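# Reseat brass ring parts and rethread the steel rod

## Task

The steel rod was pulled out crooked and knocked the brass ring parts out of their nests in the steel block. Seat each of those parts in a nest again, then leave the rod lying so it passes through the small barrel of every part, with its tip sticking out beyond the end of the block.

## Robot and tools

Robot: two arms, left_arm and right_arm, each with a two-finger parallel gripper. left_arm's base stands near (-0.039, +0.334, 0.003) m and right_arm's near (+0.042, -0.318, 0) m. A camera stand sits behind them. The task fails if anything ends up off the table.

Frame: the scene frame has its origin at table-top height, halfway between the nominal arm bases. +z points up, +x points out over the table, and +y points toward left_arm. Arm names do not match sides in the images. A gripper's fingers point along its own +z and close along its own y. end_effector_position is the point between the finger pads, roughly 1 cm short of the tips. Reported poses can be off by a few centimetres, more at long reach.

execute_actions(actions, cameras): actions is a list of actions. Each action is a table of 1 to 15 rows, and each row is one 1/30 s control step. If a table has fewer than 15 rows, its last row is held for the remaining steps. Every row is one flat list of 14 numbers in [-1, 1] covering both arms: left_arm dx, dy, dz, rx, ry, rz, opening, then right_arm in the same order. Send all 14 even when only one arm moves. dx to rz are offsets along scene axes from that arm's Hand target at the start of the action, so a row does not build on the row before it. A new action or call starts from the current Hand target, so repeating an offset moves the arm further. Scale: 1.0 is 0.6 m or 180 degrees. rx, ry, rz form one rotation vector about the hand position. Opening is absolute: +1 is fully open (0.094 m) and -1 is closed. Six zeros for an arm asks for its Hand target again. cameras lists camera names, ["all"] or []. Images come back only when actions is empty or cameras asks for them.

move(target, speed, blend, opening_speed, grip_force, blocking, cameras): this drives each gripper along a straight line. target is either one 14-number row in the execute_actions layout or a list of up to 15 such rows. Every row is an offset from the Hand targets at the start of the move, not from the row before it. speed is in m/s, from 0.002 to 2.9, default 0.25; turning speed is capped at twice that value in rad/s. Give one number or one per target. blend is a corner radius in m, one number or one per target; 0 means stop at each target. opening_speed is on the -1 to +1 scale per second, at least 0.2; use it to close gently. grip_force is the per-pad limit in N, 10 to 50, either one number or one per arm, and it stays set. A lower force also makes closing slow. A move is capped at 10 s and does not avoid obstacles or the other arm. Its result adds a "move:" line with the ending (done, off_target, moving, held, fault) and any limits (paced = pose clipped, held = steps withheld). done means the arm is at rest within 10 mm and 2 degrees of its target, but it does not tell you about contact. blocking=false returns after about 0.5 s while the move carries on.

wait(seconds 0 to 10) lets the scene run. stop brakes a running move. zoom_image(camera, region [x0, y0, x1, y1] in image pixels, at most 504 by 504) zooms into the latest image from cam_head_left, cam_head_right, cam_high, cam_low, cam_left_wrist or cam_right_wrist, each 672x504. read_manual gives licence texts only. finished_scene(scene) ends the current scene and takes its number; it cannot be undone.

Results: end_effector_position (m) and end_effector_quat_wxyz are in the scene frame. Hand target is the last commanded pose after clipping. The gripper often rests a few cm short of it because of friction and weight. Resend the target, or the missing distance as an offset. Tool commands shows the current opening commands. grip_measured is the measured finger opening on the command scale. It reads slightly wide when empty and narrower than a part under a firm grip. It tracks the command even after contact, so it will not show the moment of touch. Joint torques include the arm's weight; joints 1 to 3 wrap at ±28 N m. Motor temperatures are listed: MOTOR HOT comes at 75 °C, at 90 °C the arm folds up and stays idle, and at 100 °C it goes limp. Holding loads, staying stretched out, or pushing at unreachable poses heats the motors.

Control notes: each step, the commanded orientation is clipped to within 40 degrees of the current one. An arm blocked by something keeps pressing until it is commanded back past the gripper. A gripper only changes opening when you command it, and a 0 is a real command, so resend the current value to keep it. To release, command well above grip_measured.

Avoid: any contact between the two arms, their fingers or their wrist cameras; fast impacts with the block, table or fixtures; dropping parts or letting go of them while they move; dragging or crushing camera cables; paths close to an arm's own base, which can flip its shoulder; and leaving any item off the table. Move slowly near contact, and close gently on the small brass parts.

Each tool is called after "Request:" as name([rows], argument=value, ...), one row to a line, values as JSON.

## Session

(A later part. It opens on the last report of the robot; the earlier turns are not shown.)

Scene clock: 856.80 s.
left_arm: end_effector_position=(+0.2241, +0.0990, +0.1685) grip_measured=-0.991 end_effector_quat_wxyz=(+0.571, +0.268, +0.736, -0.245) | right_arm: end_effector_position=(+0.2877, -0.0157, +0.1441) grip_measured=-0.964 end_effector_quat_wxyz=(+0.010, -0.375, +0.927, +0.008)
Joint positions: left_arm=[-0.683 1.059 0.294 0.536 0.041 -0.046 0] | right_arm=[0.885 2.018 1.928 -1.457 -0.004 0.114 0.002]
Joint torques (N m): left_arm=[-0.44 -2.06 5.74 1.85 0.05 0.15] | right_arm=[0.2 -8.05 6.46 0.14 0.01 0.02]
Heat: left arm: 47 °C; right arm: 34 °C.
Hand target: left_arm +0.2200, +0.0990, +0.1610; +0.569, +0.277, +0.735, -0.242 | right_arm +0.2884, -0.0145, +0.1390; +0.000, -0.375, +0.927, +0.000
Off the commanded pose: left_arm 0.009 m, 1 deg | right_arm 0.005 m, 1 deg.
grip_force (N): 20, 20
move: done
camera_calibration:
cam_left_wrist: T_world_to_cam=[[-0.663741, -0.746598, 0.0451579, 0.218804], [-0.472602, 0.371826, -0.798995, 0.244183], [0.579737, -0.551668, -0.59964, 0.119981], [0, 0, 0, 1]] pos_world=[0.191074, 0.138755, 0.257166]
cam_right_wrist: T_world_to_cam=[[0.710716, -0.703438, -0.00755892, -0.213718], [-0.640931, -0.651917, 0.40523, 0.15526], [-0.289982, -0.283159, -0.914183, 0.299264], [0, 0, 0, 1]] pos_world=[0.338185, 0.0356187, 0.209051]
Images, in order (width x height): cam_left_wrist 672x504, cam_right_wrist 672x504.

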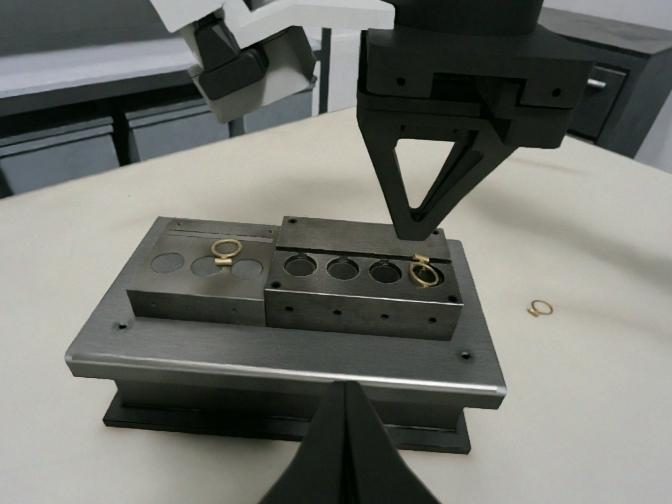

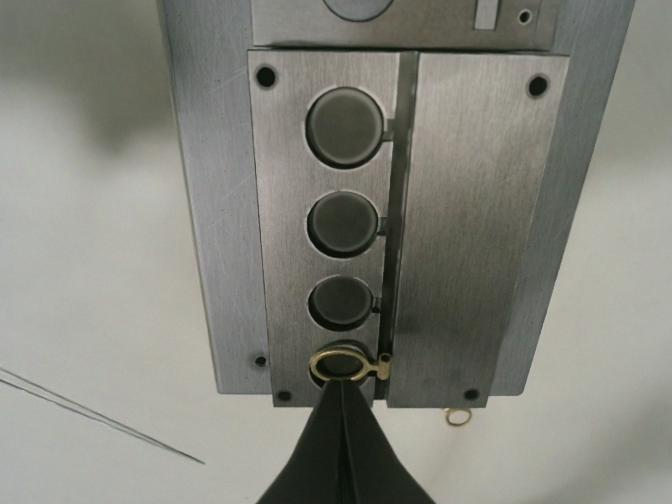

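Request:
move([
  [0,0,0,0,0,0,-1,0.0125,0.0125,0,0,0,0,-1],
  [0,0,0,0,0,0,-1,0.0125,0.0125,-0.045,0,0,0,-1],
], speed=0.04, cameras=["cam_left_wrist"])

Request:
zoom_image(camera="cam_left_wrist", region=[350, 200, 490, 320])

Scene clock: 879.70 s.
left_arm: end_effector_position=(+0.2241, +0.0990, +0.1685) grip_measured=-0.991 end_effector_quat_wxyz=(+0.571, +0.268, +0.736, -0.245) | right_arm: end_effector_position=(+0.2931, -0.0091, +0.1209) grip_measured=-0.964 end_effector_quat_wxyz=(+0.000, -0.375, +0.927, +0.003)
Joint positions: left_arm=[-0.683 1.059 0.294 0.536 0.041 -0.046 0] | right_arm=[0.885 2.068 1.911 -1.41 -0.004 0.114 0.002]
Joint torques (N m): left_arm=[-0.43 -2.07 5.71 1.86 0.04 0.15] | right_arm=[-0.05 -9.55 3.9 0.55 0.01 -0.01]
Heat: left arm: 47 °C; right arm: 35 °C.
Hand target: left_arm +0.2200, +0.0990, +0.1610; +0.569, +0.277, +0.735, -0.242 | right_arm +0.2958, -0.0071, +0.1120; +0.000, -0.375, +0.927, +0.000
Off the commanded pose: left_arm 0.009 m, 1 deg | right_arm 0.010 m, 0 deg.
grip_force (N): 20, 20
move: done
camera_calibration:
cam_left_wrist: T_world_to_cam=[[-0.663741, -0.746598, 0.0451579, 0.218804], [-0.472602, 0.371826, -0.798995, 0.244183], [0.579737, -0.551668, -0.59964, 0.119981], [0, 0, 0, 1]] pos_world=[0.191074, 0.138755, 0.257166]
Images, in order (width x height): cam_left_wrist 672x504.

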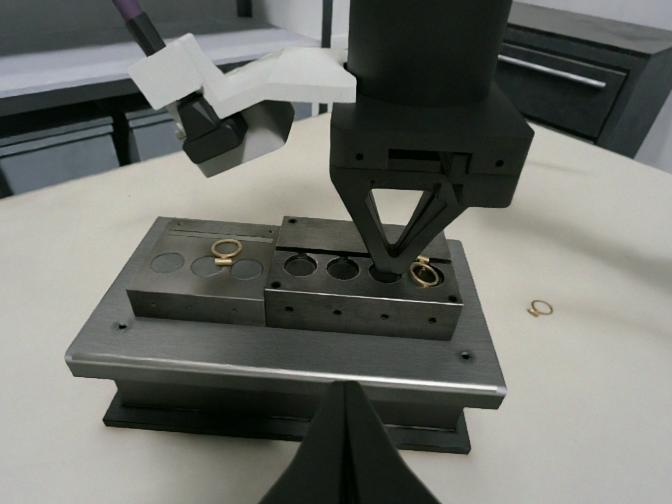

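Scaled by 3.600.

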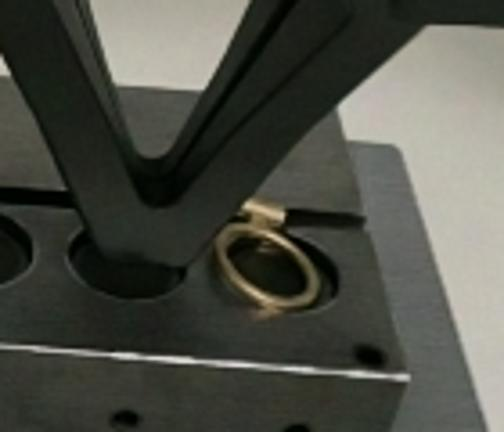

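Request:
move(target=[0,0,0,0,0,0,-1,-0.009,-0.009,0.002,0,0,0,-1], speed=0.03, cameras=["cam_left_wrist"])

Request:
zoom_image(camera="cam_left_wrist", region=[350, 200, 490, 320])

Scene clock: 885.53 s.
left_arm: end_effector_position=(+0.2241, +0.0990, +0.1685) grip_measured=-0.991 end_effector_quat_wxyz=(+0.571, +0.268, +0.736, -0.245) | right_arm: end_effector_position=(+0.2920, -0.0105, +0.1176) grip_measured=-0.964 end_effector_quat_wxyz=(+0.000, -0.375, +0.927, +0.002)
Joint positions: left_arm=[-0.683 1.059 0.294 0.536 0.041 -0.046 0] | right_arm=[0.885 2.06 1.885 -1.393 -0.004 0.114 0.002]
Joint torques (N m): left_arm=[-0.43 -2.07 5.7 1.86 0.05 0.16] | right_arm=[0.13 -11.22 2.69 0.45 0.01 0.01]
Heat: left arm: 47 °C; right arm: 35 °C.
Hand target: left_arm +0.2200, +0.0990, +0.1610; +0.569, +0.277, +0.735, -0.242 | right_arm +0.2904, -0.0125, +0.1132; +0.000, -0.375, +0.927, +0.000
Off the commanded pose: left_arm 0.009 m, 1 deg | right_arm 0.005 m, 0 deg.
grip_force (N): 20, 20
move: done
camera_calibration:
cam_left_wrist: T_world_to_cam=[[-0.663741, -0.746598, 0.0451579, 0.218804], [-0.472602, 0.371826, -0.798995, 0.244183], [0.579737, -0.551668, -0.59964, 0.119981], [0, 0, 0, 1]] pos_world=[0.191074, 0.138755, 0.257166]
Images, in order (width x height): cam_left_wrist 672x504.

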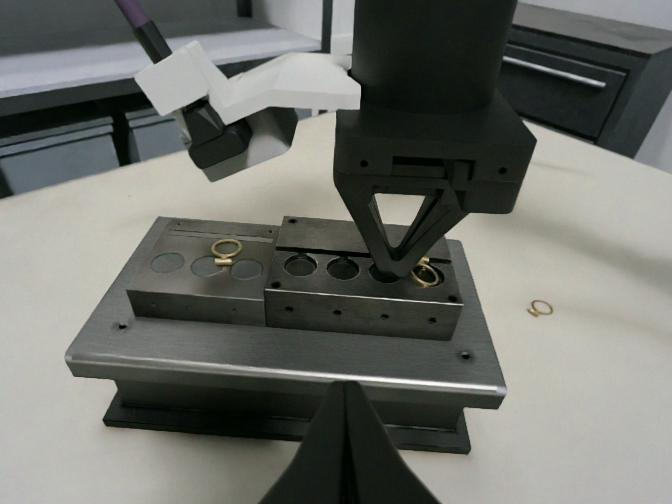

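Scaled by 3.600.

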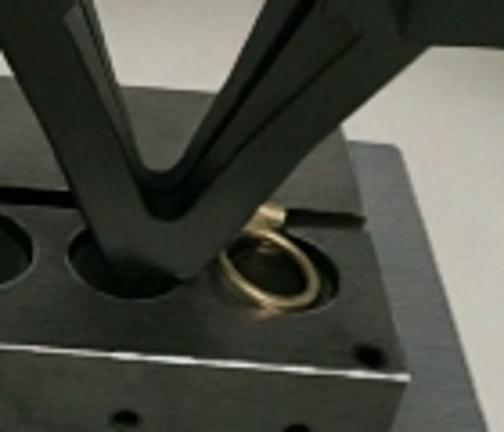

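Request:
move(target=[0,0,0,0,0,0,-1, -0.0057,-0.0053,0,0,0,0,-1], speed=0.03, cameras=["cam_left_wrist"])

Scene clock: 910.97 s.
left_arm: end_effector_position=(+0.2241, +0.0990, +0.1685) grip_measured=-0.991 end_effector_quat_wxyz=(+0.571, +0.268, +0.736, -0.245) | right_arm: end_effector_position=(+0.2918, -0.0106, +0.1178) grip_measured=-0.964 end_effector_quat_wxyz=(+0.008, -0.375, +0.927, +0.006)
Joint positions: left_arm=[-0.683 1.059 0.294 0.536 0.041 -0.046 0] | right_arm=[0.885 2.04 1.856 -1.368 -0.004 0.114 0.002]
Joint torques (N m): left_arm=[-0.4 -2.07 5.65 1.87 0.04 0.16] | right_arm=[0.27 -11.14 2.7 0.32 0.01 0.02]
Motor temperatures (°C): left_arm=[22 24 28 47 23 21 22] | right_arm=[25 33 33 24 24 24 21]
Heat: left arm: 47 °C; right arm: 33 °C.
Hand target: left_arm +0.2200, +0.0990, +0.1610; +0.569, +0.277, +0.735, -0.242 | right_arm +0.2870, -0.0156, +0.1132; +0.000, -0.375, +0.927, +0.000
Off the commanded pose: left_arm 0.009 m, 1 deg | right_arm 0.008 m, 1 deg.
grip_force (N): 20, 20
move: done
camera_calibration:
cam_left_wrist: T_world_to_cam=[[-0.663741, -0.746598, 0.0451579, 0.218804], [-0.472602, 0.371826, -0.798995, 0.244183], [0.579737, -0.551668, -0.59964, 0.119981], [0, 0, 0, 1]] pos_world=[0.191074, 0.138755, 0.257166]
Images, in order (width x height): cam_left_wrist 672x504.

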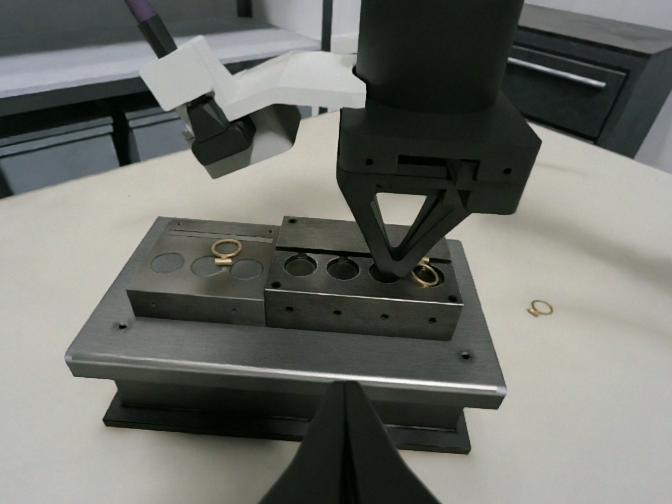

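Request:
move(target=[0,0,0,0,0,0,-1, -0.004,-0.0038,0.003,0,0,0,-1], speed=0.03, cameras=[])

Request:
zoom_image(camera="cam_left_wrist", region=[350, 200, 490, 320])

Scene clock: 916.60 s.
left_arm: end_effector_position=(+0.2241, +0.0990, +0.1685) grip_measured=-0.991 end_effector_quat_wxyz=(+0.571, +0.268, +0.736, -0.245) | right_arm: end_effector_position=(+0.2917, -0.0108, +0.1180) grip_measured=-0.964 end_effector_quat_wxyz=(+0.011, -0.375, +0.927, +0.008)
Joint positions: left_arm=[-0.683 1.059 0.294 0.536 0.041 -0.046 0] | right_arm=[0.885 2.031 1.843 -1.356 -0.004 0.114 0.002]
Joint torques (N m): left_arm=[-0.44 -2.06 5.67 1.86 0.03 0.15] | right_arm=[0.38 -11.44 2.73 0.25 0.01 0.04]
Heat: left arm: 47 °C; right arm: 33 °C.
Hand target: left_arm +0.2200, +0.0990, +0.1610; +0.569, +0.277, +0.735, -0.242 | right_arm +0.2846, -0.0179, +0.1151; +0.000, -0.375, +0.927, +0.000
Off the commanded pose: left_arm 0.009 m, 1 deg | right_arm 0.010 m, 2 deg.
grip_force (N): 20, 20
move: done
No camera images: "cameras" was empty.

Scaled by 3.600.
This view is cut from an older image: the scene may have changed since it was taken.

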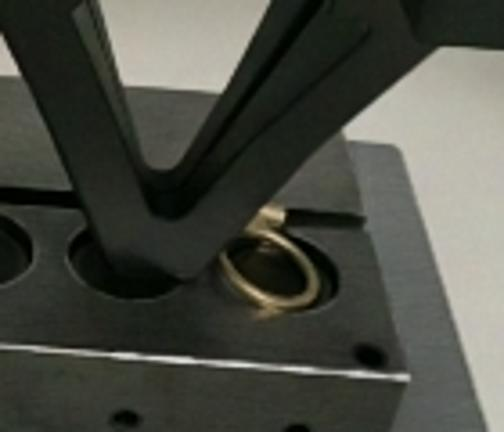

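Request:
move([
  [0,0,0,0,0,0,-1, 0.0067,0.0063,0,0,0,0,-1],
  [0,0,0,0,0,0,-1, 0.0067,0.0063,0.011,0,0,0,-1],
  [0,0,0,0,0,0,-1, 0.0008,0.0007,0.011,0,0,0,-1],
], speed=0.03, cameras=["cam_left_wrist"])

Request:
zoom_image(camera="cam_left_wrist", region=[350, 200, 490, 320])

Scene clock: 925.40 s.
left_arm: end_effector_position=(+0.2241, +0.0990, +0.1685) grip_measured=-0.991 end_effector_quat_wxyz=(+0.571, +0.268, +0.736, -0.245) | right_arm: end_effector_position=(+0.2877, -0.0157, +0.1188) grip_measured=-0.964 end_effector_quat_wxyz=(+0.000, -0.375, +0.927, +0.002)
Joint positions: left_arm=[-0.683 1.059 0.294 0.536 0.041 -0.046 0] | right_arm=[0.885 2.031 1.846 -1.384 -0.004 0.114 0.002]
Joint torques (N m): left_arm=[-0.44 -2 5.72 1.86 0.03 0.16] | right_arm=[0.35 -11.12 4.57 0.2 0.01 0.03]
Heat: left arm: 47 °C; right arm: 33 °C.
Hand target: left_arm +0.2200, +0.0990, +0.1610; +0.569, +0.277, +0.735, -0.242 | right_arm +0.2851, -0.0175, +0.1217; +0.000, -0.375, +0.927, +0.000
Off the commanded pose: left_arm 0.009 m, 1 deg | right_arm 0.004 m, 0 deg.
grip_force (N): 20, 20
move: done
camera_calibration:
cam_left_wrist: T_world_to_cam=[[-0.663741, -0.746598, 0.0451579, 0.218804], [-0.472602, 0.371826, -0.798995, 0.244183], [0.579737, -0.551668, -0.59964, 0.119981], [0, 0, 0, 1]] pos_world=[0.191074, 0.138755, 0.257166]
Images, in order (width x height): cam_left_wrist 672x504.

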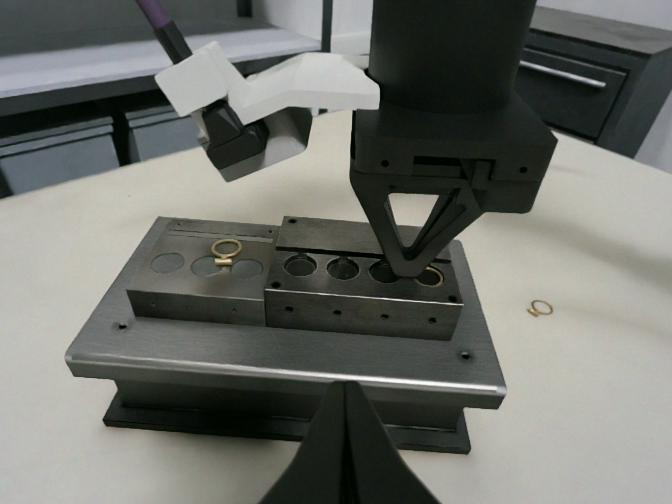

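Scaled by 3.600.

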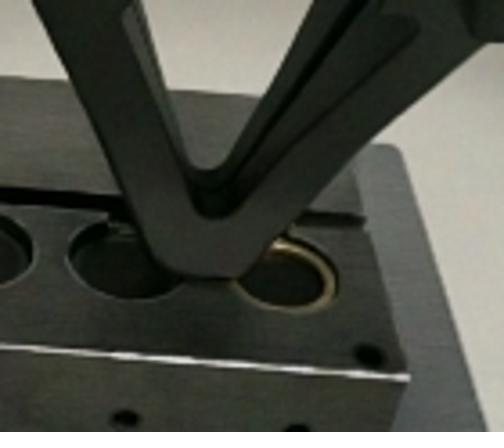

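Request:
move([
  [0,0,0,0,0,0,-1, 0,0,0.08,0,0,0,-1],
  [0,0,0,0,0,0,-1, -0.0485,-0.2642,0.0,0,0,0.139,-0.22],
], speed=0.15, blend=[0.02,0], cameras=["cam_left_wrist","cam_right_wrist"])

Request:
zoom_image(camera="cam_left_wrist", region=[350, 200, 490, 320])

Scene clock: 959.63 s.
left_arm: end_effector_position=(+0.2241, +0.0990, +0.1685) grip_measured=-0.991 end_effector_quat_wxyz=(+0.571, +0.268, +0.736, -0.245) | right_arm: end_effector_position=(+0.2548, -0.1771, +0.1182) grip_measured=-0.222 end_effector_quat_wxyz=(-0.019, -0.566, +0.824, -0.004)
Joint positions: left_arm=[-0.683 1.059 0.294 0.536 0.041 -0.046 0] | right_arm=[0.588 1.545 1.25 -1.314 0.008 -0.618 0.037]
Joint torques (N m): left_arm=[-0.43 -2.04 5.68 1.86 0.05 0.16] | right_arm=[-0.43 -8.31 3.67 0.41 -0.09 -0.08]
Heat: left arm: 47 °C; right arm: 34 °C.
Hand target: left_arm +0.2200, +0.0990, +0.1610; +0.569, +0.277, +0.735, -0.242 | right_arm +0.2561, -0.1760, +0.1216; +0.000, -0.566, +0.824, +0.000
Off the commanded pose: left_arm 0.009 m, 1 deg | right_arm 0.004 m, 2 deg.
grip_force (N): 20, 20
move: done
camera_calibration:
cam_left_wrist: T_world_to_cam=[[-0.663741, -0.746598, 0.0451579, 0.218804], [-0.472602, 0.371826, -0.798995, 0.244183], [0.579737, -0.551668, -0.59964, 0.119981], [0, 0, 0, 1]] pos_world=[0.191074, 0.138755, 0.257166]
cam_right_wrist: T_world_to_cam=[[0.94044, -0.33947, -0.0182258, -0.296896], [-0.293751, -0.83843, 0.45907, -0.0883516], [-0.171122, -0.426374, -0.888213, 0.161641], [0, 0, 0, 1]] pos_world=[0.28092, -0.105945, 0.17872]
Images, in order (width x height): cam_left_wrist 672x504, cam_right_wrist 672x504.

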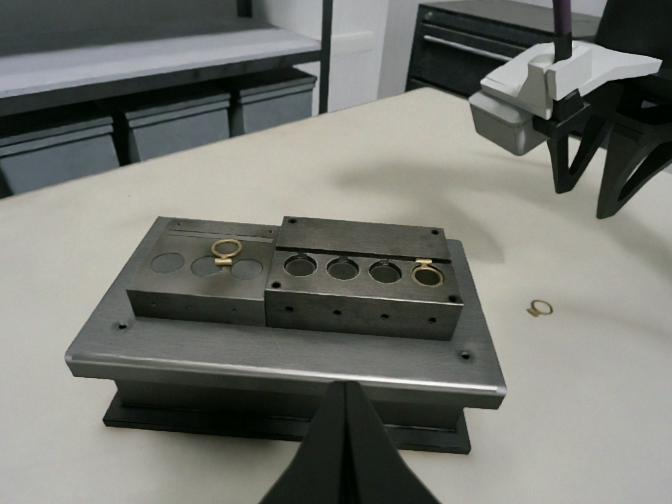

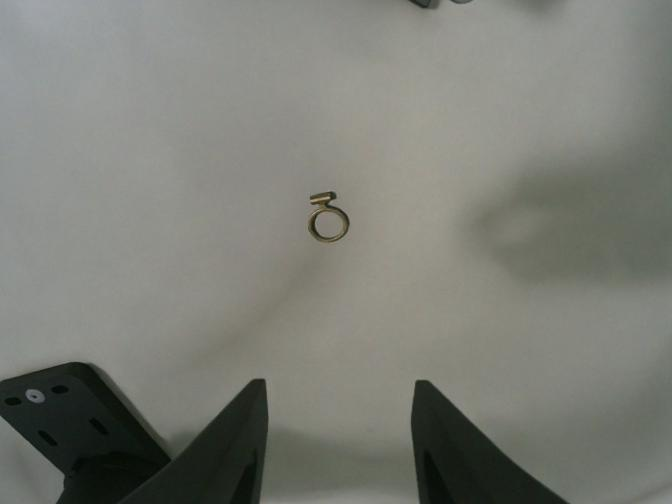

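Scaled by 3.600.

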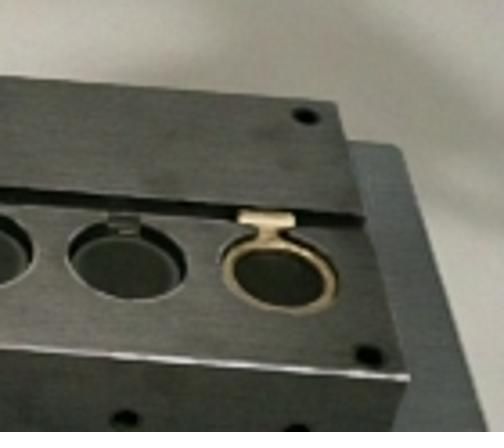

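Request:
zoom_image(camera="cam_right_wrist", region=[289, 177, 369, 257])

Scaled by 6.300.

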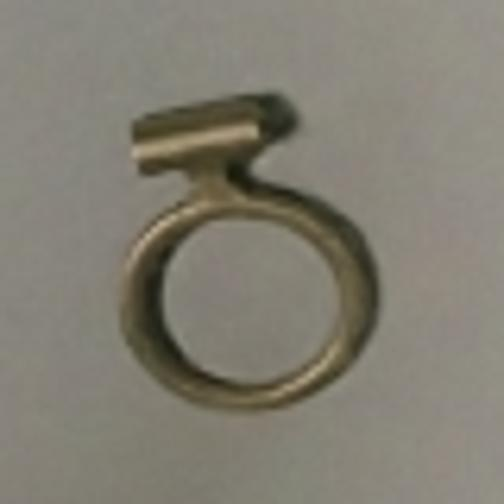

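Request:
move(target=[0,0,0,0,0,0,-1, -0.0082,0.0067,-0.116,0,0,0.0722,-0.22], speed=0.12, cameras=["cam_right_wrist"])

Scene clock: 997.10 s.
left_arm: end_effector_position=(+0.2241, +0.0990, +0.1685) grip_measured=-0.991 end_effector_quat_wxyz=(+0.571, +0.268, +0.736, -0.245) | right_arm: end_effector_position=(+0.2519, -0.1746, +0.0579) grip_measured=-0.222 end_effector_quat_wxyz=(+0.001, -0.652, +0.758, -0.004)
Joint positions: left_arm=[-0.683 1.059 0.294 0.536 0.041 -0.046 0] | right_arm=[0.602 1.543 1.005 -1.031 0.008 -0.821 0.037]
Joint torques (N m): left_arm=[-0.47 -2.03 5.78 1.84 0.03 0.15] | right_arm=[0.42 -4.77 3.7 0.46 -0.09 -0.06]
Heat: left arm: 47 °C; right arm: 33 °C.
Hand target: left_arm +0.2200, +0.0990, +0.1610; +0.569, +0.277, +0.735, -0.242 | right_arm +0.2511, -0.1720, +0.0520; +0.000, -0.656, +0.755, +0.000
Off the commanded pose: left_arm 0.009 m, 1 deg | right_arm 0.006 m, 1 deg.
grip_force (N): 20, 20
move: done
camera_calibration:
cam_right_wrist: T_world_to_cam=[[0.991697, -0.12848, 0.00543204, -0.271918], [-0.118257, -0.894565, 0.43101, -0.111802], [-0.050517, -0.428074, -0.902331, 0.078761], [0, 0, 0, 1]] pos_world=[0.260418, -0.101234, 0.120733]
Images, in order (width x height): cam_right_wrist 672x504.

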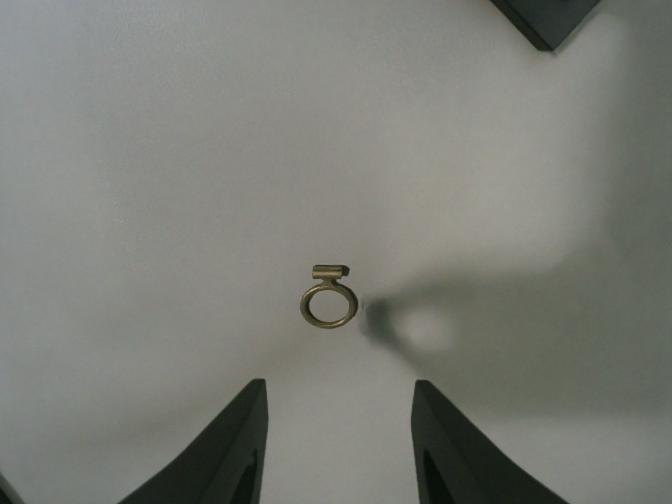

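Request:
move(target=[0,0,0,0,0,0,-1, -0.0047,0.0007,-0.0533,0,0,-0.0167,-0.22], speed=0.1, cameras=["cam_right_wrist"])

Scene clock: 1012.83 s.
left_arm: end_effector_position=(+0.2241, +0.0990, +0.1685) grip_measured=-0.991 end_effector_quat_wxyz=(+0.571, +0.268, +0.736, -0.245) | right_arm: end_effector_position=(+0.2436, -0.1785, +0.0269) grip_measured=-0.222 end_effector_quat_wxyz=(-0.013, -0.639, +0.769, -0.003)
Joint positions: left_arm=[-0.683 1.059 0.294 0.536 0.041 -0.046 0] | right_arm=[0.608 1.579 0.909 -0.925 0.008 -0.78 0.037]
Joint torques (N m): left_arm=[-0.38 -2.09 5.7 1.86 0.04 0.15] | right_arm=[0.54 -4.42 3.59 0.7 -0.1 0.11]
Heat: left arm: 47 °C; right arm: 33 °C.
Hand target: left_arm +0.2200, +0.0990, +0.1610; +0.569, +0.277, +0.735, -0.242 | right_arm +0.2483, -0.1716, +0.0200; +0.000, -0.636, +0.772, +0.000
Off the commanded pose: left_arm 0.009 m, 1 deg | right_arm 0.011 m, 2 deg.
grip_force (N): 20, 20
move: off_target (right_arm)
camera_calibration:
cam_right_wrist: T_world_to_cam=[[0.986554, -0.162871, -0.0135835, -0.268308], [-0.139667, -0.883324, 0.447472, -0.0961686], [-0.0848787, -0.439558, -0.894195, 0.0548404], [0, 0, 0, 1]] pos_world=[0.255923, -0.104542, 0.0884262]
Images, in order (width x height): cam_right_wrist 672x504.

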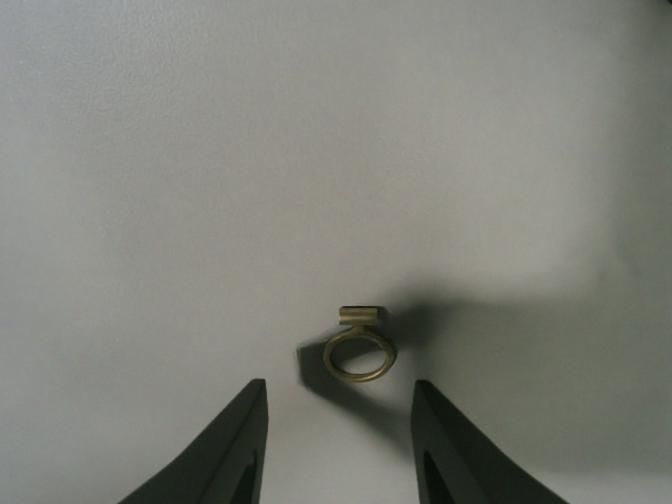

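Request:
move(target=[0,0,0,0,0,0,-1, 0.012,0.009,0,0,0,0,-0.22], speed=0.1, cameras=[])

Scene clock: 1022.43 s.
left_arm: end_effector_position=(+0.2241, +0.0990, +0.1685) grip_measured=-0.991 end_effector_quat_wxyz=(+0.571, +0.268, +0.736, -0.245) | right_arm: end_effector_position=(+0.2404, -0.1805, +0.0231) grip_measured=-0.222 end_effector_quat_wxyz=(-0.026, -0.639, +0.769, -0.002)
Joint positions: left_arm=[-0.683 1.059 0.294 0.536 0.041 -0.046 0] | right_arm=[0.609 1.597 0.909 -0.933 0.008 -0.78 0.037]
Joint torques (N m): left_arm=[-0.43 -2.04 5.75 1.87 0.04 0.14] | right_arm=[0.61 -3.59 6.04 0.69 -0.1 0.11]
Heat: left arm: 47 °C; right arm: 32 °C.
Hand target: left_arm +0.2200, +0.0990, +0.1610; +0.569, +0.277, +0.735, -0.242 | right_arm +0.2555, -0.1662, +0.0201; +0.000, -0.636, +0.772, +0.000
Off the commanded pose: left_arm 0.009 m, 1 deg | right_arm 0.021 m, 3 deg.
grip_force (N): 20, 20
move: off_target (right_arm)
No camera images: "cameras" was empty.

Request:
move([
  [0,0,0,0,0,0,-1, 0.012,0.008,0.055,0,0,0,-0.22],
  [0,0,0,0,0,0,-1, -0.004,-0.003,0.0,0,0,0,-0.22],
], speed=0.12, cameras=[])

Scene clock: 1028.80 s.
left_arm: end_effector_position=(+0.2241, +0.0990, +0.1685) grip_measured=-0.991 end_effector_quat_wxyz=(+0.571, +0.268, +0.736, -0.245) | right_arm: end_effector_position=(+0.2555, -0.1689, +0.0281) grip_measured=-0.221 end_effector_quat_wxyz=(+0.006, -0.636, +0.772, -0.003)
Joint positions: left_arm=[-0.683 1.059 0.294 0.536 0.041 -0.046 0] | right_arm=[0.61 1.6 0.935 -0.895 0.004 -0.77 0.037]
Joint torques (N m): left_arm=[-0.46 -2.03 5.71 1.86 0.04 0.14] | right_arm=[0.44 -4.55 3.43 0.49 -0.06 0.02]
Heat: left arm: 47 °C; right arm: 33 °C.
Hand target: left_arm +0.2200, +0.0990, +0.1610; +0.569, +0.277, +0.735, -0.242 | right_arm +0.2532, -0.1679, +0.0201; +0.000, -0.636, +0.772, +0.000
Off the commanded pose: left_arm 0.009 m, 1 deg | right_arm 0.008 m, 1 deg.
grip_force (N): 20, 20
move: done
No camera images: "cameras" was empty.

Request:
move(target=[0,0,0,0,0,0,-1, -0.0092,-0.008,-0.008,0,0,0,-0.22], speed=0.1, cameras=["cam_right_wrist"])

Scene clock: 1032.47 s.
left_arm: end_effector_position=(+0.2241, +0.0990, +0.1685) grip_measured=-0.991 end_effector_quat_wxyz=(+0.571, +0.268, +0.736, -0.245) | right_arm: end_effector_position=(+0.2570, -0.1653, +0.0246) grip_measured=-0.221 end_effector_quat_wxyz=(+0.020, -0.635, +0.772, +0.002)
Joint positions: left_arm=[-0.683 1.059 0.294 0.536 0.041 -0.046 0] | right_arm=[0.61 1.593 0.913 -0.851 -0.007 -0.769 0.037]
Joint torques (N m): left_arm=[-0.46 -2.09 5.75 1.86 0.05 0.15] | right_arm=[0.17 -5.3 2.26 0.35 0.04 -0.02]
Heat: left arm: 47 °C; right arm: 33 °C.
Hand target: left_arm +0.2200, +0.0990, +0.1610; +0.569, +0.277, +0.735, -0.242 | right_arm +0.2476, -0.1728, +0.0153; +0.000, -0.636, +0.772, +0.000
Off the commanded pose: left_arm 0.009 m, 1 deg | right_arm 0.015 m, 2 deg.
grip_force (N): 20, 20
move: off_target (right_arm)
camera_calibration:
cam_right_wrist: T_world_to_cam=[[0.9848, -0.172396, 0.0211813, -0.281413], [-0.166512, -0.902343, 0.397556, -0.076669], [-0.0494242, -0.39504, -0.917334, 0.0584417], [0, 0, 0, 1]] pos_world=[0.267257, -0.0946094, 0.0900514]
Images, in order (width x height): cam_right_wrist 672x504.

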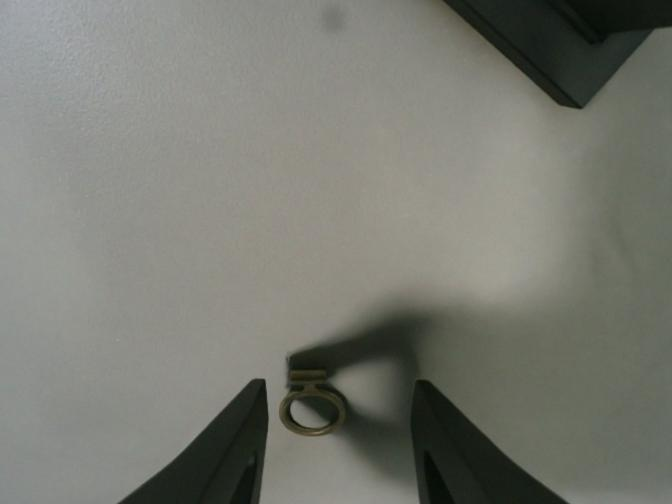

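Request:
move([
  [0,0,0,0,0,0,-1, 0.0157,0.0107,0.0503,0,0,0,-0.22],
  [0,0,0,0,0,0,-1, -0.0003,-0.0003,-0.0047,0,0,0,-0.22],
], speed=0.12, cameras=["cam_right_wrist"])

Scene clock: 1041.80 s.
left_arm: end_effector_position=(+0.2241, +0.0990, +0.1685) grip_measured=-0.991 end_effector_quat_wxyz=(+0.571, +0.268, +0.736, -0.245) | right_arm: end_effector_position=(+0.2551, -0.1649, +0.0238) grip_measured=-0.221 end_effector_quat_wxyz=(+0.022, -0.635, +0.772, +0.006)
Joint positions: left_arm=[-0.683 1.059 0.294 0.536 0.041 -0.046 0] | right_arm=[0.609 1.587 0.902 -0.844 -0.016 -0.77 0.037]
Joint torques (N m): left_arm=[-0.47 -2.04 5.67 1.86 0.04 0.14] | right_arm=[0.25 -4.49 2.44 0.4 0.11 -0.02]
Heat: left arm: 47 °C; right arm: 32 °C.
Hand target: left_arm +0.2200, +0.0990, +0.1610; +0.569, +0.277, +0.735, -0.242 | right_arm +0.2473, -0.1730, +0.0124; -0.001, -0.636, +0.772, +0.000
Off the commanded pose: left_arm 0.009 m, 1 deg | right_arm 0.016 m, 3 deg.
grip_force (N): 20, 20
move: off_target (right_arm)
camera_calibration:
cam_right_wrist: T_world_to_cam=[[0.984905, -0.172218, 0.0174118, -0.279423], [-0.165312, -0.906014, 0.389628, -0.0769529], [-0.0513257, -0.386625, -0.920808, 0.0598482], [0, 0, 0, 1]] pos_world=[0.265556, -0.0947035, 0.089957]
Images, in order (width x height): cam_right_wrist 672x504.

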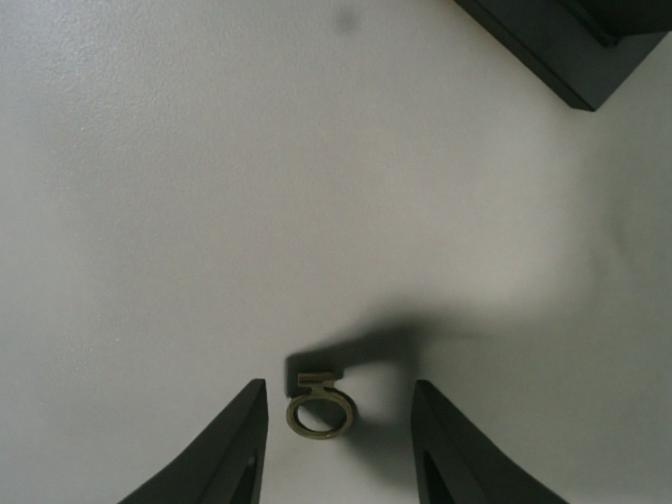

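Request:
move(target=[0,0,0,0,0,0,-1, -0.009,-0.013,-0.005,0,0,0,-0.22], speed=0.1, cameras=[])

Scene clock: 1046.73 s.
left_arm: end_effector_position=(+0.2241, +0.0990, +0.1685) grip_measured=-0.991 end_effector_quat_wxyz=(+0.571, +0.268, +0.736, -0.245) | right_arm: end_effector_position=(+0.2553, -0.1637, +0.0208) grip_measured=-0.221 end_effector_quat_wxyz=(+0.037, -0.635, +0.771, +0.012)
Joint positions: left_arm=[-0.683 1.059 0.294 0.536 0.041 -0.046 0] | right_arm=[0.602 1.569 0.869 -0.8 -0.031 -0.777 0.037]
Joint torques (N m): left_arm=[-0.46 -2.09 5.68 1.86 0.04 0.15] | right_arm=[-0.2 -4.94 2.04 0.2 0.24 -0.07]
Heat: left arm: 47 °C; right arm: 32 °C.
Hand target: left_arm +0.2200, +0.0990, +0.1610; +0.569, +0.277, +0.735, -0.242 | right_arm +0.2420, -0.1808, +0.0094; +0.000, -0.636, +0.772, +0.000
Off the commanded pose: left_arm 0.009 m, 1 deg | right_arm 0.025 m, 4 deg.
grip_force (N): 20, 20
move: off_target (right_arm)
No camera images: "cameras" was empty.

Request:
move([
  [0,0,0,0,0,0,-1, 0.01,0.0,0.1,0,0,0,-0.22],
  [0,0,0,0,0,0,-1, 0.0125,0.008,0.045,0,0,-0.5,-0.22],
], speed=0.15, cameras=["cam_right_wrist"])

Scene clock: 1092.43 s.
left_arm: end_effector_position=(+0.2241, +0.0990, +0.1685) grip_measured=-0.991 end_effector_quat_wxyz=(+0.571, +0.268, +0.736, -0.245) | right_arm: end_effector_position=(+0.2500, -0.1769, +0.0435) grip_measured=-0.221 end_effector_quat_wxyz=(+0.003, +0.094, +0.996, +0.002)
Joint positions: left_arm=[-0.683 1.059 0.294 0.536 0.041 -0.046 0] | right_arm=[0.593 1.546 0.947 -0.965 0 0.78 0.037]
Joint torques (N m): left_arm=[-0.43 -2.03 5.72 1.86 0.04 0.15] | right_arm=[0.36 -4.36 3.58 0.5 -0.03 0.05]
Motor temperatures (°C): left_arm=[22 24 28 47 23 21 22] | right_arm=[25 28 32 23 24 24 21]
Heat: left arm: 47 °C; right arm: 32 °C.
Hand target: left_arm +0.2200, +0.0990, +0.1610; +0.569, +0.277, +0.735, -0.242 | right_arm +0.2494, -0.1760, +0.0364; +0.000, +0.096, +0.995, +0.000
Off the commanded pose: left_arm 0.009 m, 1 deg | right_arm 0.007 m, 0 deg.
grip_force (N): 20, 20
move: done
camera_calibration:
cam_right_wrist: T_world_to_cam=[[-0.167061, -0.985929, -0.00590797, -0.131721], [-0.894048, 0.148961, 0.42248, 0.270947], [-0.415655, 0.0758619, -0.906353, 0.245255], [0, 0, 0, 1]] pos_world=[0.322176, -0.188834, 0.10704]
Images, in order (width x height): cam_right_wrist 672x504.

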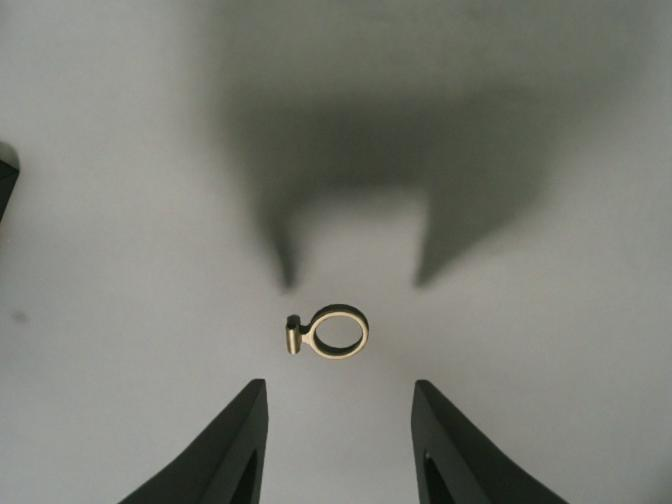

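Request:
move(target=[0,0,0,0,0,0,-1, 0.0048,0.0043,-0.04,0,0,0,-0.22], speed=0.1, cameras=["cam_right_wrist"])

Scene clock: 1111.10 s.
left_arm: end_effector_position=(+0.2241, +0.0990, +0.1685) grip_measured=-0.991 end_effector_quat_wxyz=(+0.571, +0.268, +0.736, -0.245) | right_arm: end_effector_position=(+0.2531, -0.1746, +0.0190) grip_measured=-0.221 end_effector_quat_wxyz=(+0.002, +0.095, +0.995, +0.002)
Joint positions: left_arm=[-0.683 1.059 0.294 0.536 0.041 -0.046 0] | right_arm=[0.594 1.603 0.899 -0.862 0 0.783 0.037]
Joint torques (N m): left_arm=[-0.42 -2.03 5.72 1.86 0.04 0.16] | right_arm=[0.5 -4.67 3.51 0.52 -0.03 0.04]
Heat: left arm: 48 °C; right arm: 32 °C.
Hand target: left_arm +0.2200, +0.0990, +0.1610; +0.569, +0.277, +0.735, -0.242 | right_arm +0.2524, -0.1734, +0.0124; +0.000, +0.096, +0.995, +0.000
Off the commanded pose: left_arm 0.009 m, 1 deg | right_arm 0.007 m, 0 deg.
grip_force (N): 20, 20
move: done
camera_calibration:
cam_right_wrist: T_world_to_cam=[[-0.169277, -0.985558, -0.00463099, -0.128481], [-0.892795, 0.151351, 0.424275, 0.283806], [-0.417447, 0.0759545, -0.905522, 0.224562], [0, 0, 0, 1]] pos_world=[0.325374, -0.186636, 0.0823388]
Images, in order (width x height): cam_right_wrist 672x504.

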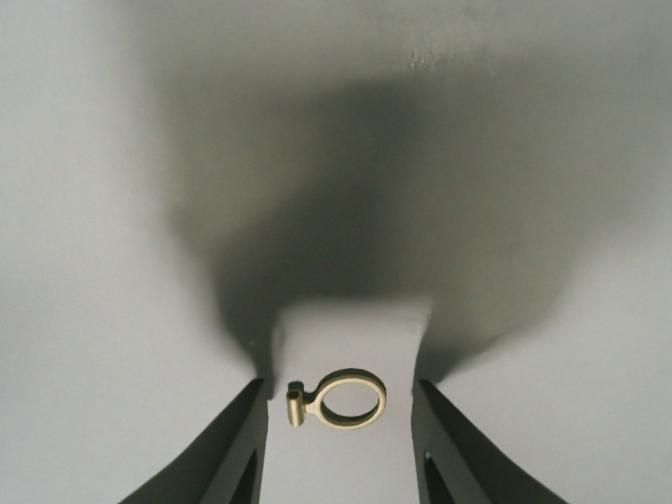

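Request:
move(target=[0,0,0,0,0,0,-1, -0.0055,0.0008,-0.0062,0,0,0,-0.22], speed=0.1, cameras=["cam_right_wrist"])

Scene clock: 1115.90 s.
left_arm: end_effector_position=(+0.2241, +0.0990, +0.1685) grip_measured=-0.991 end_effector_quat_wxyz=(+0.571, +0.268, +0.736, -0.245) | right_arm: end_effector_position=(+0.2496, -0.1744, +0.0155) grip_measured=-0.221 end_effector_quat_wxyz=(+0.000, +0.095, +0.995, +0.000)
Joint positions: left_arm=[-0.683 1.059 0.294 0.536 0.041 -0.046 0] | right_arm=[0.602 1.603 0.884 -0.851 0 0.791 0.037]
Joint torques (N m): left_arm=[-0.4 -2.07 5.72 1.85 0.03 0.15] | right_arm=[0.54 -4.75 3.25 0.54 -0.02 0.06]
Heat: left arm: 48 °C; right arm: 32 °C.
Hand target: left_arm +0.2200, +0.0990, +0.1610; +0.569, +0.277, +0.735, -0.242 | right_arm +0.2490, -0.1730, +0.0087; +0.000, +0.096, +0.995, +0.000
Off the commanded pose: left_arm 0.009 m, 1 deg | right_arm 0.007 m, 0 deg.
grip_force (N): 20, 20
move: done
camera_calibration:
cam_right_wrist: T_world_to_cam=[[-0.168953, -0.985623, -0.00170437, -0.128993], [-0.89139, 0.152061, 0.426967, 0.281883], [-0.420569, 0.0736565, -0.904265, 0.220412], [0, 0, 0, 1]] pos_world=[0.322172, -0.186237, 0.0787367]
Images, in order (width x height): cam_right_wrist 672x504.

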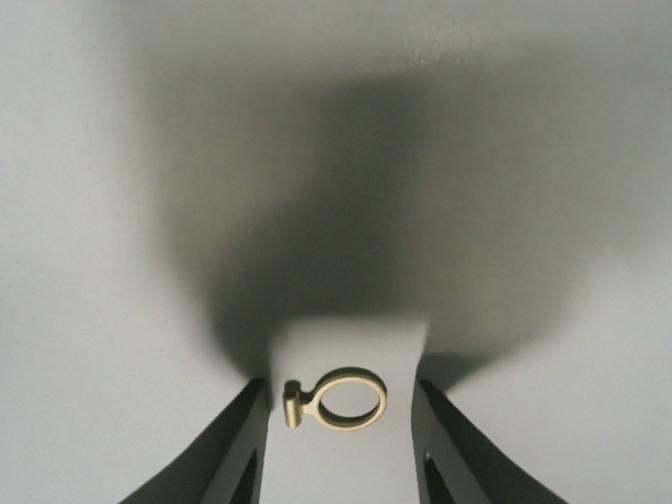

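Request:
move([
  [0,0,0,0,0,0,-1, 0,0,0,0,0,0,-0.6],
  [0,0,0,0,0,0,-1, 0,0,0.035,0,0,0,-0.6],
  [0,0,0,0,0,0,-1, 0,-0.033,0.035,0,0,-0.272,-0.6],
], speed=[0.1,0.1,0.25], opening_speed=0.5, cameras=[])

Scene clock: 1135.23 s.
left_arm: end_effector_position=(+0.2241, +0.0990, +0.1685) grip_measured=-0.991 end_effector_quat_wxyz=(+0.571, +0.268, +0.736, -0.245) | right_arm: end_effector_position=(+0.2549, -0.1869, +0.0263) grip_measured=-0.599 end_effector_quat_wxyz=(-0.001, +0.494, +0.869, +0.004)
Joint positions: left_arm=[-0.683 1.059 0.294 0.536 0.041 -0.046 0] | right_arm=[0.545 1.569 0.897 -0.892 -0.005 1.577 0.019]
Joint torques (N m): left_arm=[-0.39 -2.02 5.7 1.86 0.05 0.15] | right_arm=[-0.39 -8.08 3.26 0.12 0.02 0.06]
Heat: left arm: 48 °C; right arm: 32 °C.
Hand target: left_arm +0.2200, +0.0990, +0.1610; +0.569, +0.277, +0.735, -0.242 | right_arm +0.2492, -0.1927, +0.0298; +0.000, +0.500, +0.866, +0.000
Off the commanded pose: left_arm 0.009 m, 1 deg | right_arm 0.009 m, 1 deg.
grip_force (N): 20, 20
move: done
No camera images: "cameras" was empty.

Request:
wait(seconds=0.1, cameras=["cam_right_wrist"])

Scene clock: 1138.13 s.
left_arm: end_effector_position=(+0.2241, +0.0990, +0.1685) grip_measured=-0.991 end_effector_quat_wxyz=(+0.571, +0.268, +0.736, -0.245) | right_arm: end_effector_position=(+0.2549, -0.1869, +0.0263) grip_measured=-0.599 end_effector_quat_wxyz=(-0.001, +0.495, +0.869, +0.004)
Joint positions: left_arm=[-0.683 1.059 0.294 0.536 0.041 -0.046 0] | right_arm=[0.545 1.569 0.897 -0.892 -0.005 1.578 0.019]
Joint torques (N m): left_arm=[-0.43 -2.04 5.71 1.86 0.05 0.15] | right_arm=[-0.4 -8.08 3.26 0.12 0.01 0.05]
Heat: left arm: 48 °C; right arm: 32 °C.
Hand target: left_arm +0.2200, +0.0990, +0.1610; +0.569, +0.277, +0.735, -0.242 | right_arm +0.2492, -0.1927, +0.0298; +0.000, +0.500, +0.866, +0.000
Tool commands: left_gripper/opening=-1.0 right_gripper/opening=-0.6
Off the commanded pose: left_arm 0.009 m, 1 deg | right_arm 0.009 m, 1 deg.
grip_force (N): 20, 20
wait: 0.10 s; at rest from the start
camera_calibration:
cam_right_wrist: T_world_to_cam=[[-0.848895, -0.52851, -0.00741617, 0.118492], [-0.479443, 0.764026, 0.431739, 0.293145], [-0.222512, 0.370057, -0.901968, 0.238166], [0, 0, 0, 1]] pos_world=[0.294129, -0.249481, 0.0891347]
Images, in order (width x height): cam_right_wrist 672x504.

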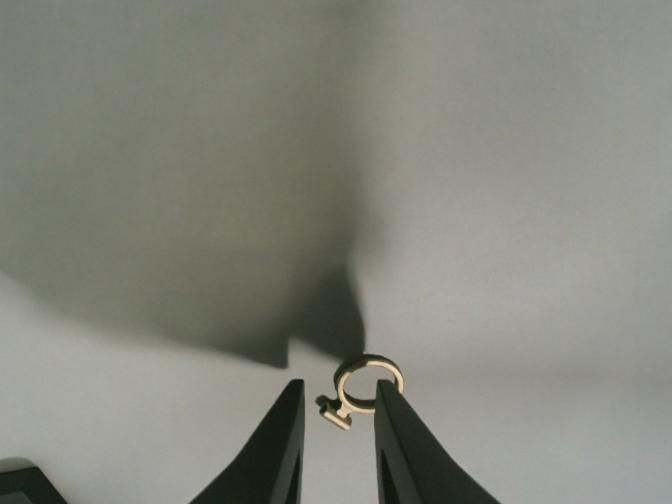

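Request:
move([
  [0,0,0,0,0,0,-1, 0,0,0,0,0,0,-0.22],
  [0,0,0,0,0,0,-1, 0.0,0.016,0.05,0,0,0.272,-0.22],
  [0,0,0,0,0,0,-1, -0.0058,0.0168,0.0103,0,0,0.272,-0.22],
], speed=[0.1,0.2,0.15], cameras=["cam_right_wrist"])

Scene clock: 1167.23 s.
left_arm: end_effector_position=(+0.2241, +0.0990, +0.1685) grip_measured=-0.991 end_effector_quat_wxyz=(+0.571, +0.268, +0.736, -0.245) | right_arm: end_effector_position=(+0.2438, -0.1843, +0.0371) grip_measured=-0.222 end_effector_quat_wxyz=(-0.009, +0.096, +0.995, -0.004)
Joint positions: left_arm=[-0.683 1.059 0.294 0.536 0.041 -0.046 0] | right_arm=[0.578 1.545 0.919 -0.964 -0.005 0.769 0.037]
Joint torques (N m): left_arm=[-0.44 -2.04 5.72 1.86 0.05 0.15] | right_arm=[0.47 -6.02 3.62 0.45 0.01 0.02]
Heat: left arm: 48 °C; right arm: 32 °C.
Hand target: left_arm +0.2200, +0.0990, +0.1610; +0.569, +0.277, +0.735, -0.242 | right_arm +0.2456, -0.1826, +0.0360; +0.000, +0.096, +0.995, +0.000
Off the commanded pose: left_arm 0.009 m, 1 deg | right_arm 0.003 m, 1 deg.
grip_force (N): 20, 20
move: done
camera_calibration:
cam_right_wrist: T_world_to_cam=[[-0.171198, -0.985207, 0.00762643, -0.139434], [-0.882877, 0.156843, 0.442637, 0.267266], [-0.437286, 0.0690455, -0.896668, 0.241187], [0, 0, 0, 1]] pos_world=[0.31756, -0.195943, 0.0990257]
Images, in order (width x height): cam_right_wrist 672x504.

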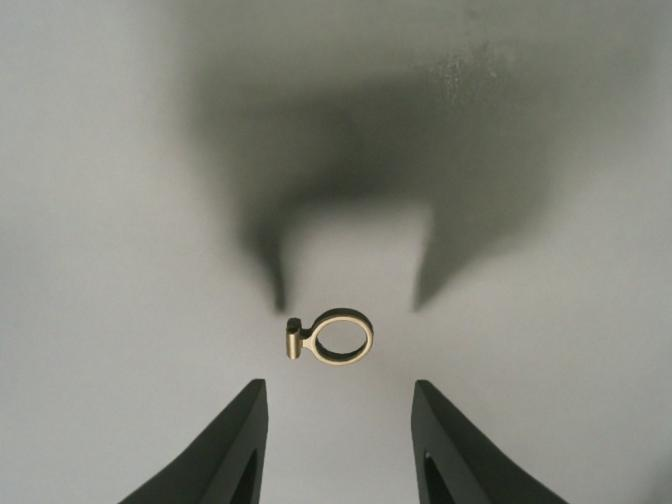

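Request:
move(target=[0,0,0,0,0,0,-1, 0.0025,0.0032,-0.0392,0,0,0,-0.22], speed=0.1, cameras=[])

Scene clock: 1184.73 s.
left_arm: end_effector_position=(+0.2241, +0.0990, +0.1685) grip_measured=-0.991 end_effector_quat_wxyz=(+0.571, +0.268, +0.736, -0.245) | right_arm: end_effector_position=(+0.2471, -0.1814, +0.0185) grip_measured=-0.222 end_effector_quat_wxyz=(+0.000, +0.095, +0.995, +0.003)
Joint positions: left_arm=[-0.683 1.059 0.294 0.536 0.041 -0.046 0] | right_arm=[0.581 1.573 0.866 -0.861 -0.005 0.77 0.037]
Joint torques (N m): left_arm=[-0.43 -2.07 5.72 1.86 0.04 0.16] | right_arm=[0.49 -4.42 3.51 0.47 0.01 0.05]
Heat: left arm: 48 °C; right arm: 32 °C.
Hand target: left_arm +0.2200, +0.0990, +0.1610; +0.569, +0.277, +0.735, -0.242 | right_arm +0.2471, -0.1808, +0.0123; +0.000, +0.096, +0.995, +0.000
Off the commanded pose: left_arm 0.009 m, 1 deg | right_arm 0.006 m, 0 deg.
grip_force (N): 20, 20
move: done
No camera images: "cameras" was empty.

Now down in small steps to find the table.

Request:
move(target=[0,0,0,0,0,0,-1, -0.002,-0.0017,-0.0117,0,0,0,-0.22], speed=0.06, cameras=["cam_right_wrist"])

Scene clock: 1187.90 s.
left_arm: end_effector_position=(+0.2241, +0.0990, +0.1685) grip_measured=-0.991 end_effector_quat_wxyz=(+0.571, +0.268, +0.736, -0.245) | right_arm: end_effector_position=(+0.2460, -0.1821, +0.0152) grip_measured=-0.222 end_effector_quat_wxyz=(+0.000, +0.095, +0.995, +0.004)
Joint positions: left_arm=[-0.683 1.059 0.294 0.536 0.041 -0.046 0] | right_arm=[0.581 1.573 0.851 -0.844 -0.005 0.77 0.037]
Joint torques (N m): left_arm=[-0.44 -2.04 5.74 1.86 0.05 0.16] | right_arm=[0.42 -3.82 2.92 0.63 0.01 0.03]
Heat: left arm: 48 °C; right arm: 32 °C.
Hand target: left_arm +0.2200, +0.0990, +0.1610; +0.569, +0.277, +0.735, -0.242 | right_arm +0.2459, -0.1818, +0.0053; +0.000, +0.096, +0.995, +0.000
Off the commanded pose: left_arm 0.009 m, 1 deg | right_arm 0.010 m, 0 deg.
grip_force (N): 20, 20
move: done
camera_calibration:
cam_right_wrist: T_world_to_cam=[[-0.169349, -0.985522, -0.00818987, -0.137043], [-0.891644, 0.149667, 0.427283, 0.279592], [-0.419871, 0.0796624, -0.904081, 0.22003], [0, 0, 0, 1]] pos_world=[0.318473, -0.194433, 0.0783376]
Images, in order (width x height): cam_right_wrist 672x504.

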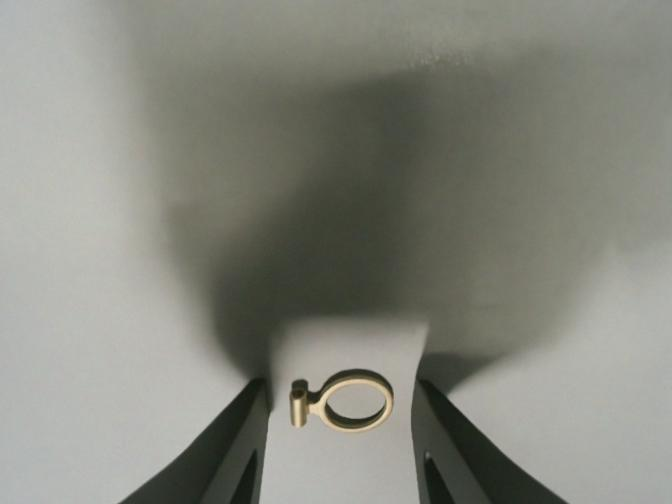

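Request:
move(target=[0,0,0,0,0,0,-1, 0,0,0,0,0,0,-0.6], speed=0.06, opening_speed=0.5, cameras=[])

Scene clock: 1194.77 s.
left_arm: end_effector_position=(+0.2241, +0.0990, +0.1685) grip_measured=-0.991 end_effector_quat_wxyz=(+0.571, +0.268, +0.736, -0.245) | right_arm: end_effector_position=(+0.2480, -0.1785, +0.0151) grip_measured=-0.466 end_effector_quat_wxyz=(+0.003, +0.095, +0.995, +0.012)
Joint positions: left_arm=[-0.683 1.059 0.294 0.536 0.041 -0.046 0] | right_arm=[0.582 1.573 0.85 -0.829 -0.014 0.77 0.025]
Joint torques (N m): left_arm=[-0.4 -2.04 5.74 1.88 0.04 0.14] | right_arm=[0.29 -3.85 3.02 0.52 0.09 0.03]
Heat: left arm: 48 °C; right arm: 32 °C.
Hand target: left_arm +0.2200, +0.0990, +0.1610; +0.569, +0.277, +0.735, -0.242 | right_arm +0.2459, -0.1818, +0.0053; +0.000, +0.096, +0.995, +0.000
Off the commanded pose: left_arm 0.009 m, 1 deg | right_arm 0.011 m, 1 deg.
grip_force (N): 20, 20
move: off_target (right_arm)
No camera images: "cameras" was empty.

Request:
move(target=[0,0,0,0,0,0,-1, 0,0,0.06,0,0,0,-0.6], speed=0.06, cameras=["cam_right_wrist"])

Scene clock: 1198.83 s.
left_arm: end_effector_position=(+0.2241, +0.0990, +0.1685) grip_measured=-0.991 end_effector_quat_wxyz=(+0.571, +0.268, +0.736, -0.245) | right_arm: end_effector_position=(+0.2403, -0.1837, +0.0297) grip_measured=-0.469 end_effector_quat_wxyz=(-0.017, +0.095, +0.995, -0.005)
Joint positions: left_arm=[-0.683 1.059 0.294 0.536 0.041 -0.046 0] | right_arm=[0.582 1.56 0.901 -0.944 -0.013 0.77 0.025]
Joint torques (N m): left_arm=[-0.43 -2.09 5.74 1.86 0.04 0.14] | right_arm=[0.31 -7.76 6.02 0.07 0.08 0.04]
Heat: left arm: 48 °C; right arm: 32 °C.
Hand target: left_arm +0.2200, +0.0990, +0.1610; +0.569, +0.277, +0.735, -0.242 | right_arm +0.2459, -0.1817, +0.0414; +0.000, +0.096, +0.995, +0.000
Off the commanded pose: left_arm 0.009 m, 1 deg | right_arm 0.013 m, 2 deg.
grip_force (N): 20, 20
move: off_target (right_arm)
camera_calibration:
cam_right_wrist: T_world_to_cam=[[-0.167845, -0.985757, 0.0105859, -0.140341], [-0.876562, 0.154149, 0.455935, 0.265001], [-0.451072, 0.0672472, -0.88995, 0.235693], [0, 0, 0, 1]] pos_world=[0.315049, -0.195041, 0.0904173]
Images, in order (width x height): cam_right_wrist 672x504.

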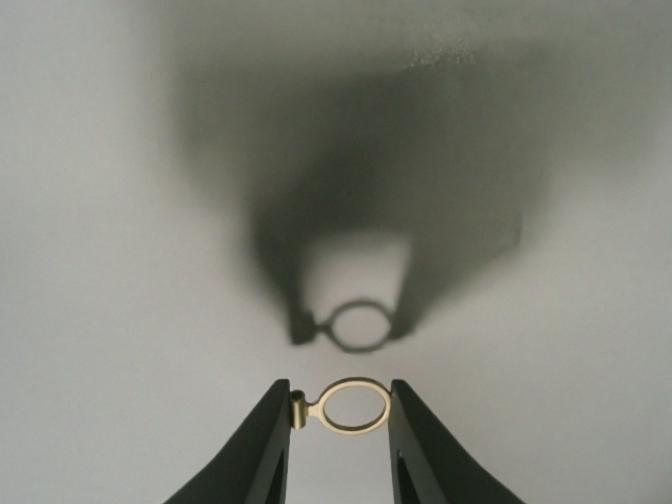

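Request:
move([
  [0,0,0,0,0,0,-1, 0,-0.03,0.03,0,0,-0.272,-0.6],
  [0,0,0,0,0,0,-1, 0,-0.03,-0.056,0,0,-0.272,-0.6],
], speed=[0.15,0.08], cameras=[])

Scene clock: 1208.17 s.
left_arm: end_effector_position=(+0.2241, +0.0990, +0.1685) grip_measured=-0.991 end_effector_quat_wxyz=(+0.571, +0.268, +0.736, -0.245) | right_arm: end_effector_position=(+0.2399, -0.1993, +0.0150) grip_measured=-0.470 end_effector_quat_wxyz=(-0.009, +0.495, +0.869, -0.003)
Joint positions: left_arm=[-0.683 1.059 0.294 0.536 0.041 -0.046 0] | right_arm=[0.527 1.537 0.814 -0.863 -0.013 1.559 0.025]
Joint torques (N m): left_arm=[-0.36 -2.06 5.72 1.86 0.03 0.14] | right_arm=[-0.43 -3.85 3.32 0.67 0.09 0.05]
Heat: left arm: 48 °C; right arm: 33 °C.
Hand target: left_arm +0.2200, +0.0990, +0.1610; +0.569, +0.277, +0.735, -0.242 | right_arm +0.2458, -0.1998, +0.0077; +0.000, +0.500, +0.866, +0.000
Off the commanded pose: left_arm 0.009 m, 1 deg | right_arm 0.009 m, 1 deg.
grip_force (N): 20, 20
move: done
No camera images: "cameras" was empty.


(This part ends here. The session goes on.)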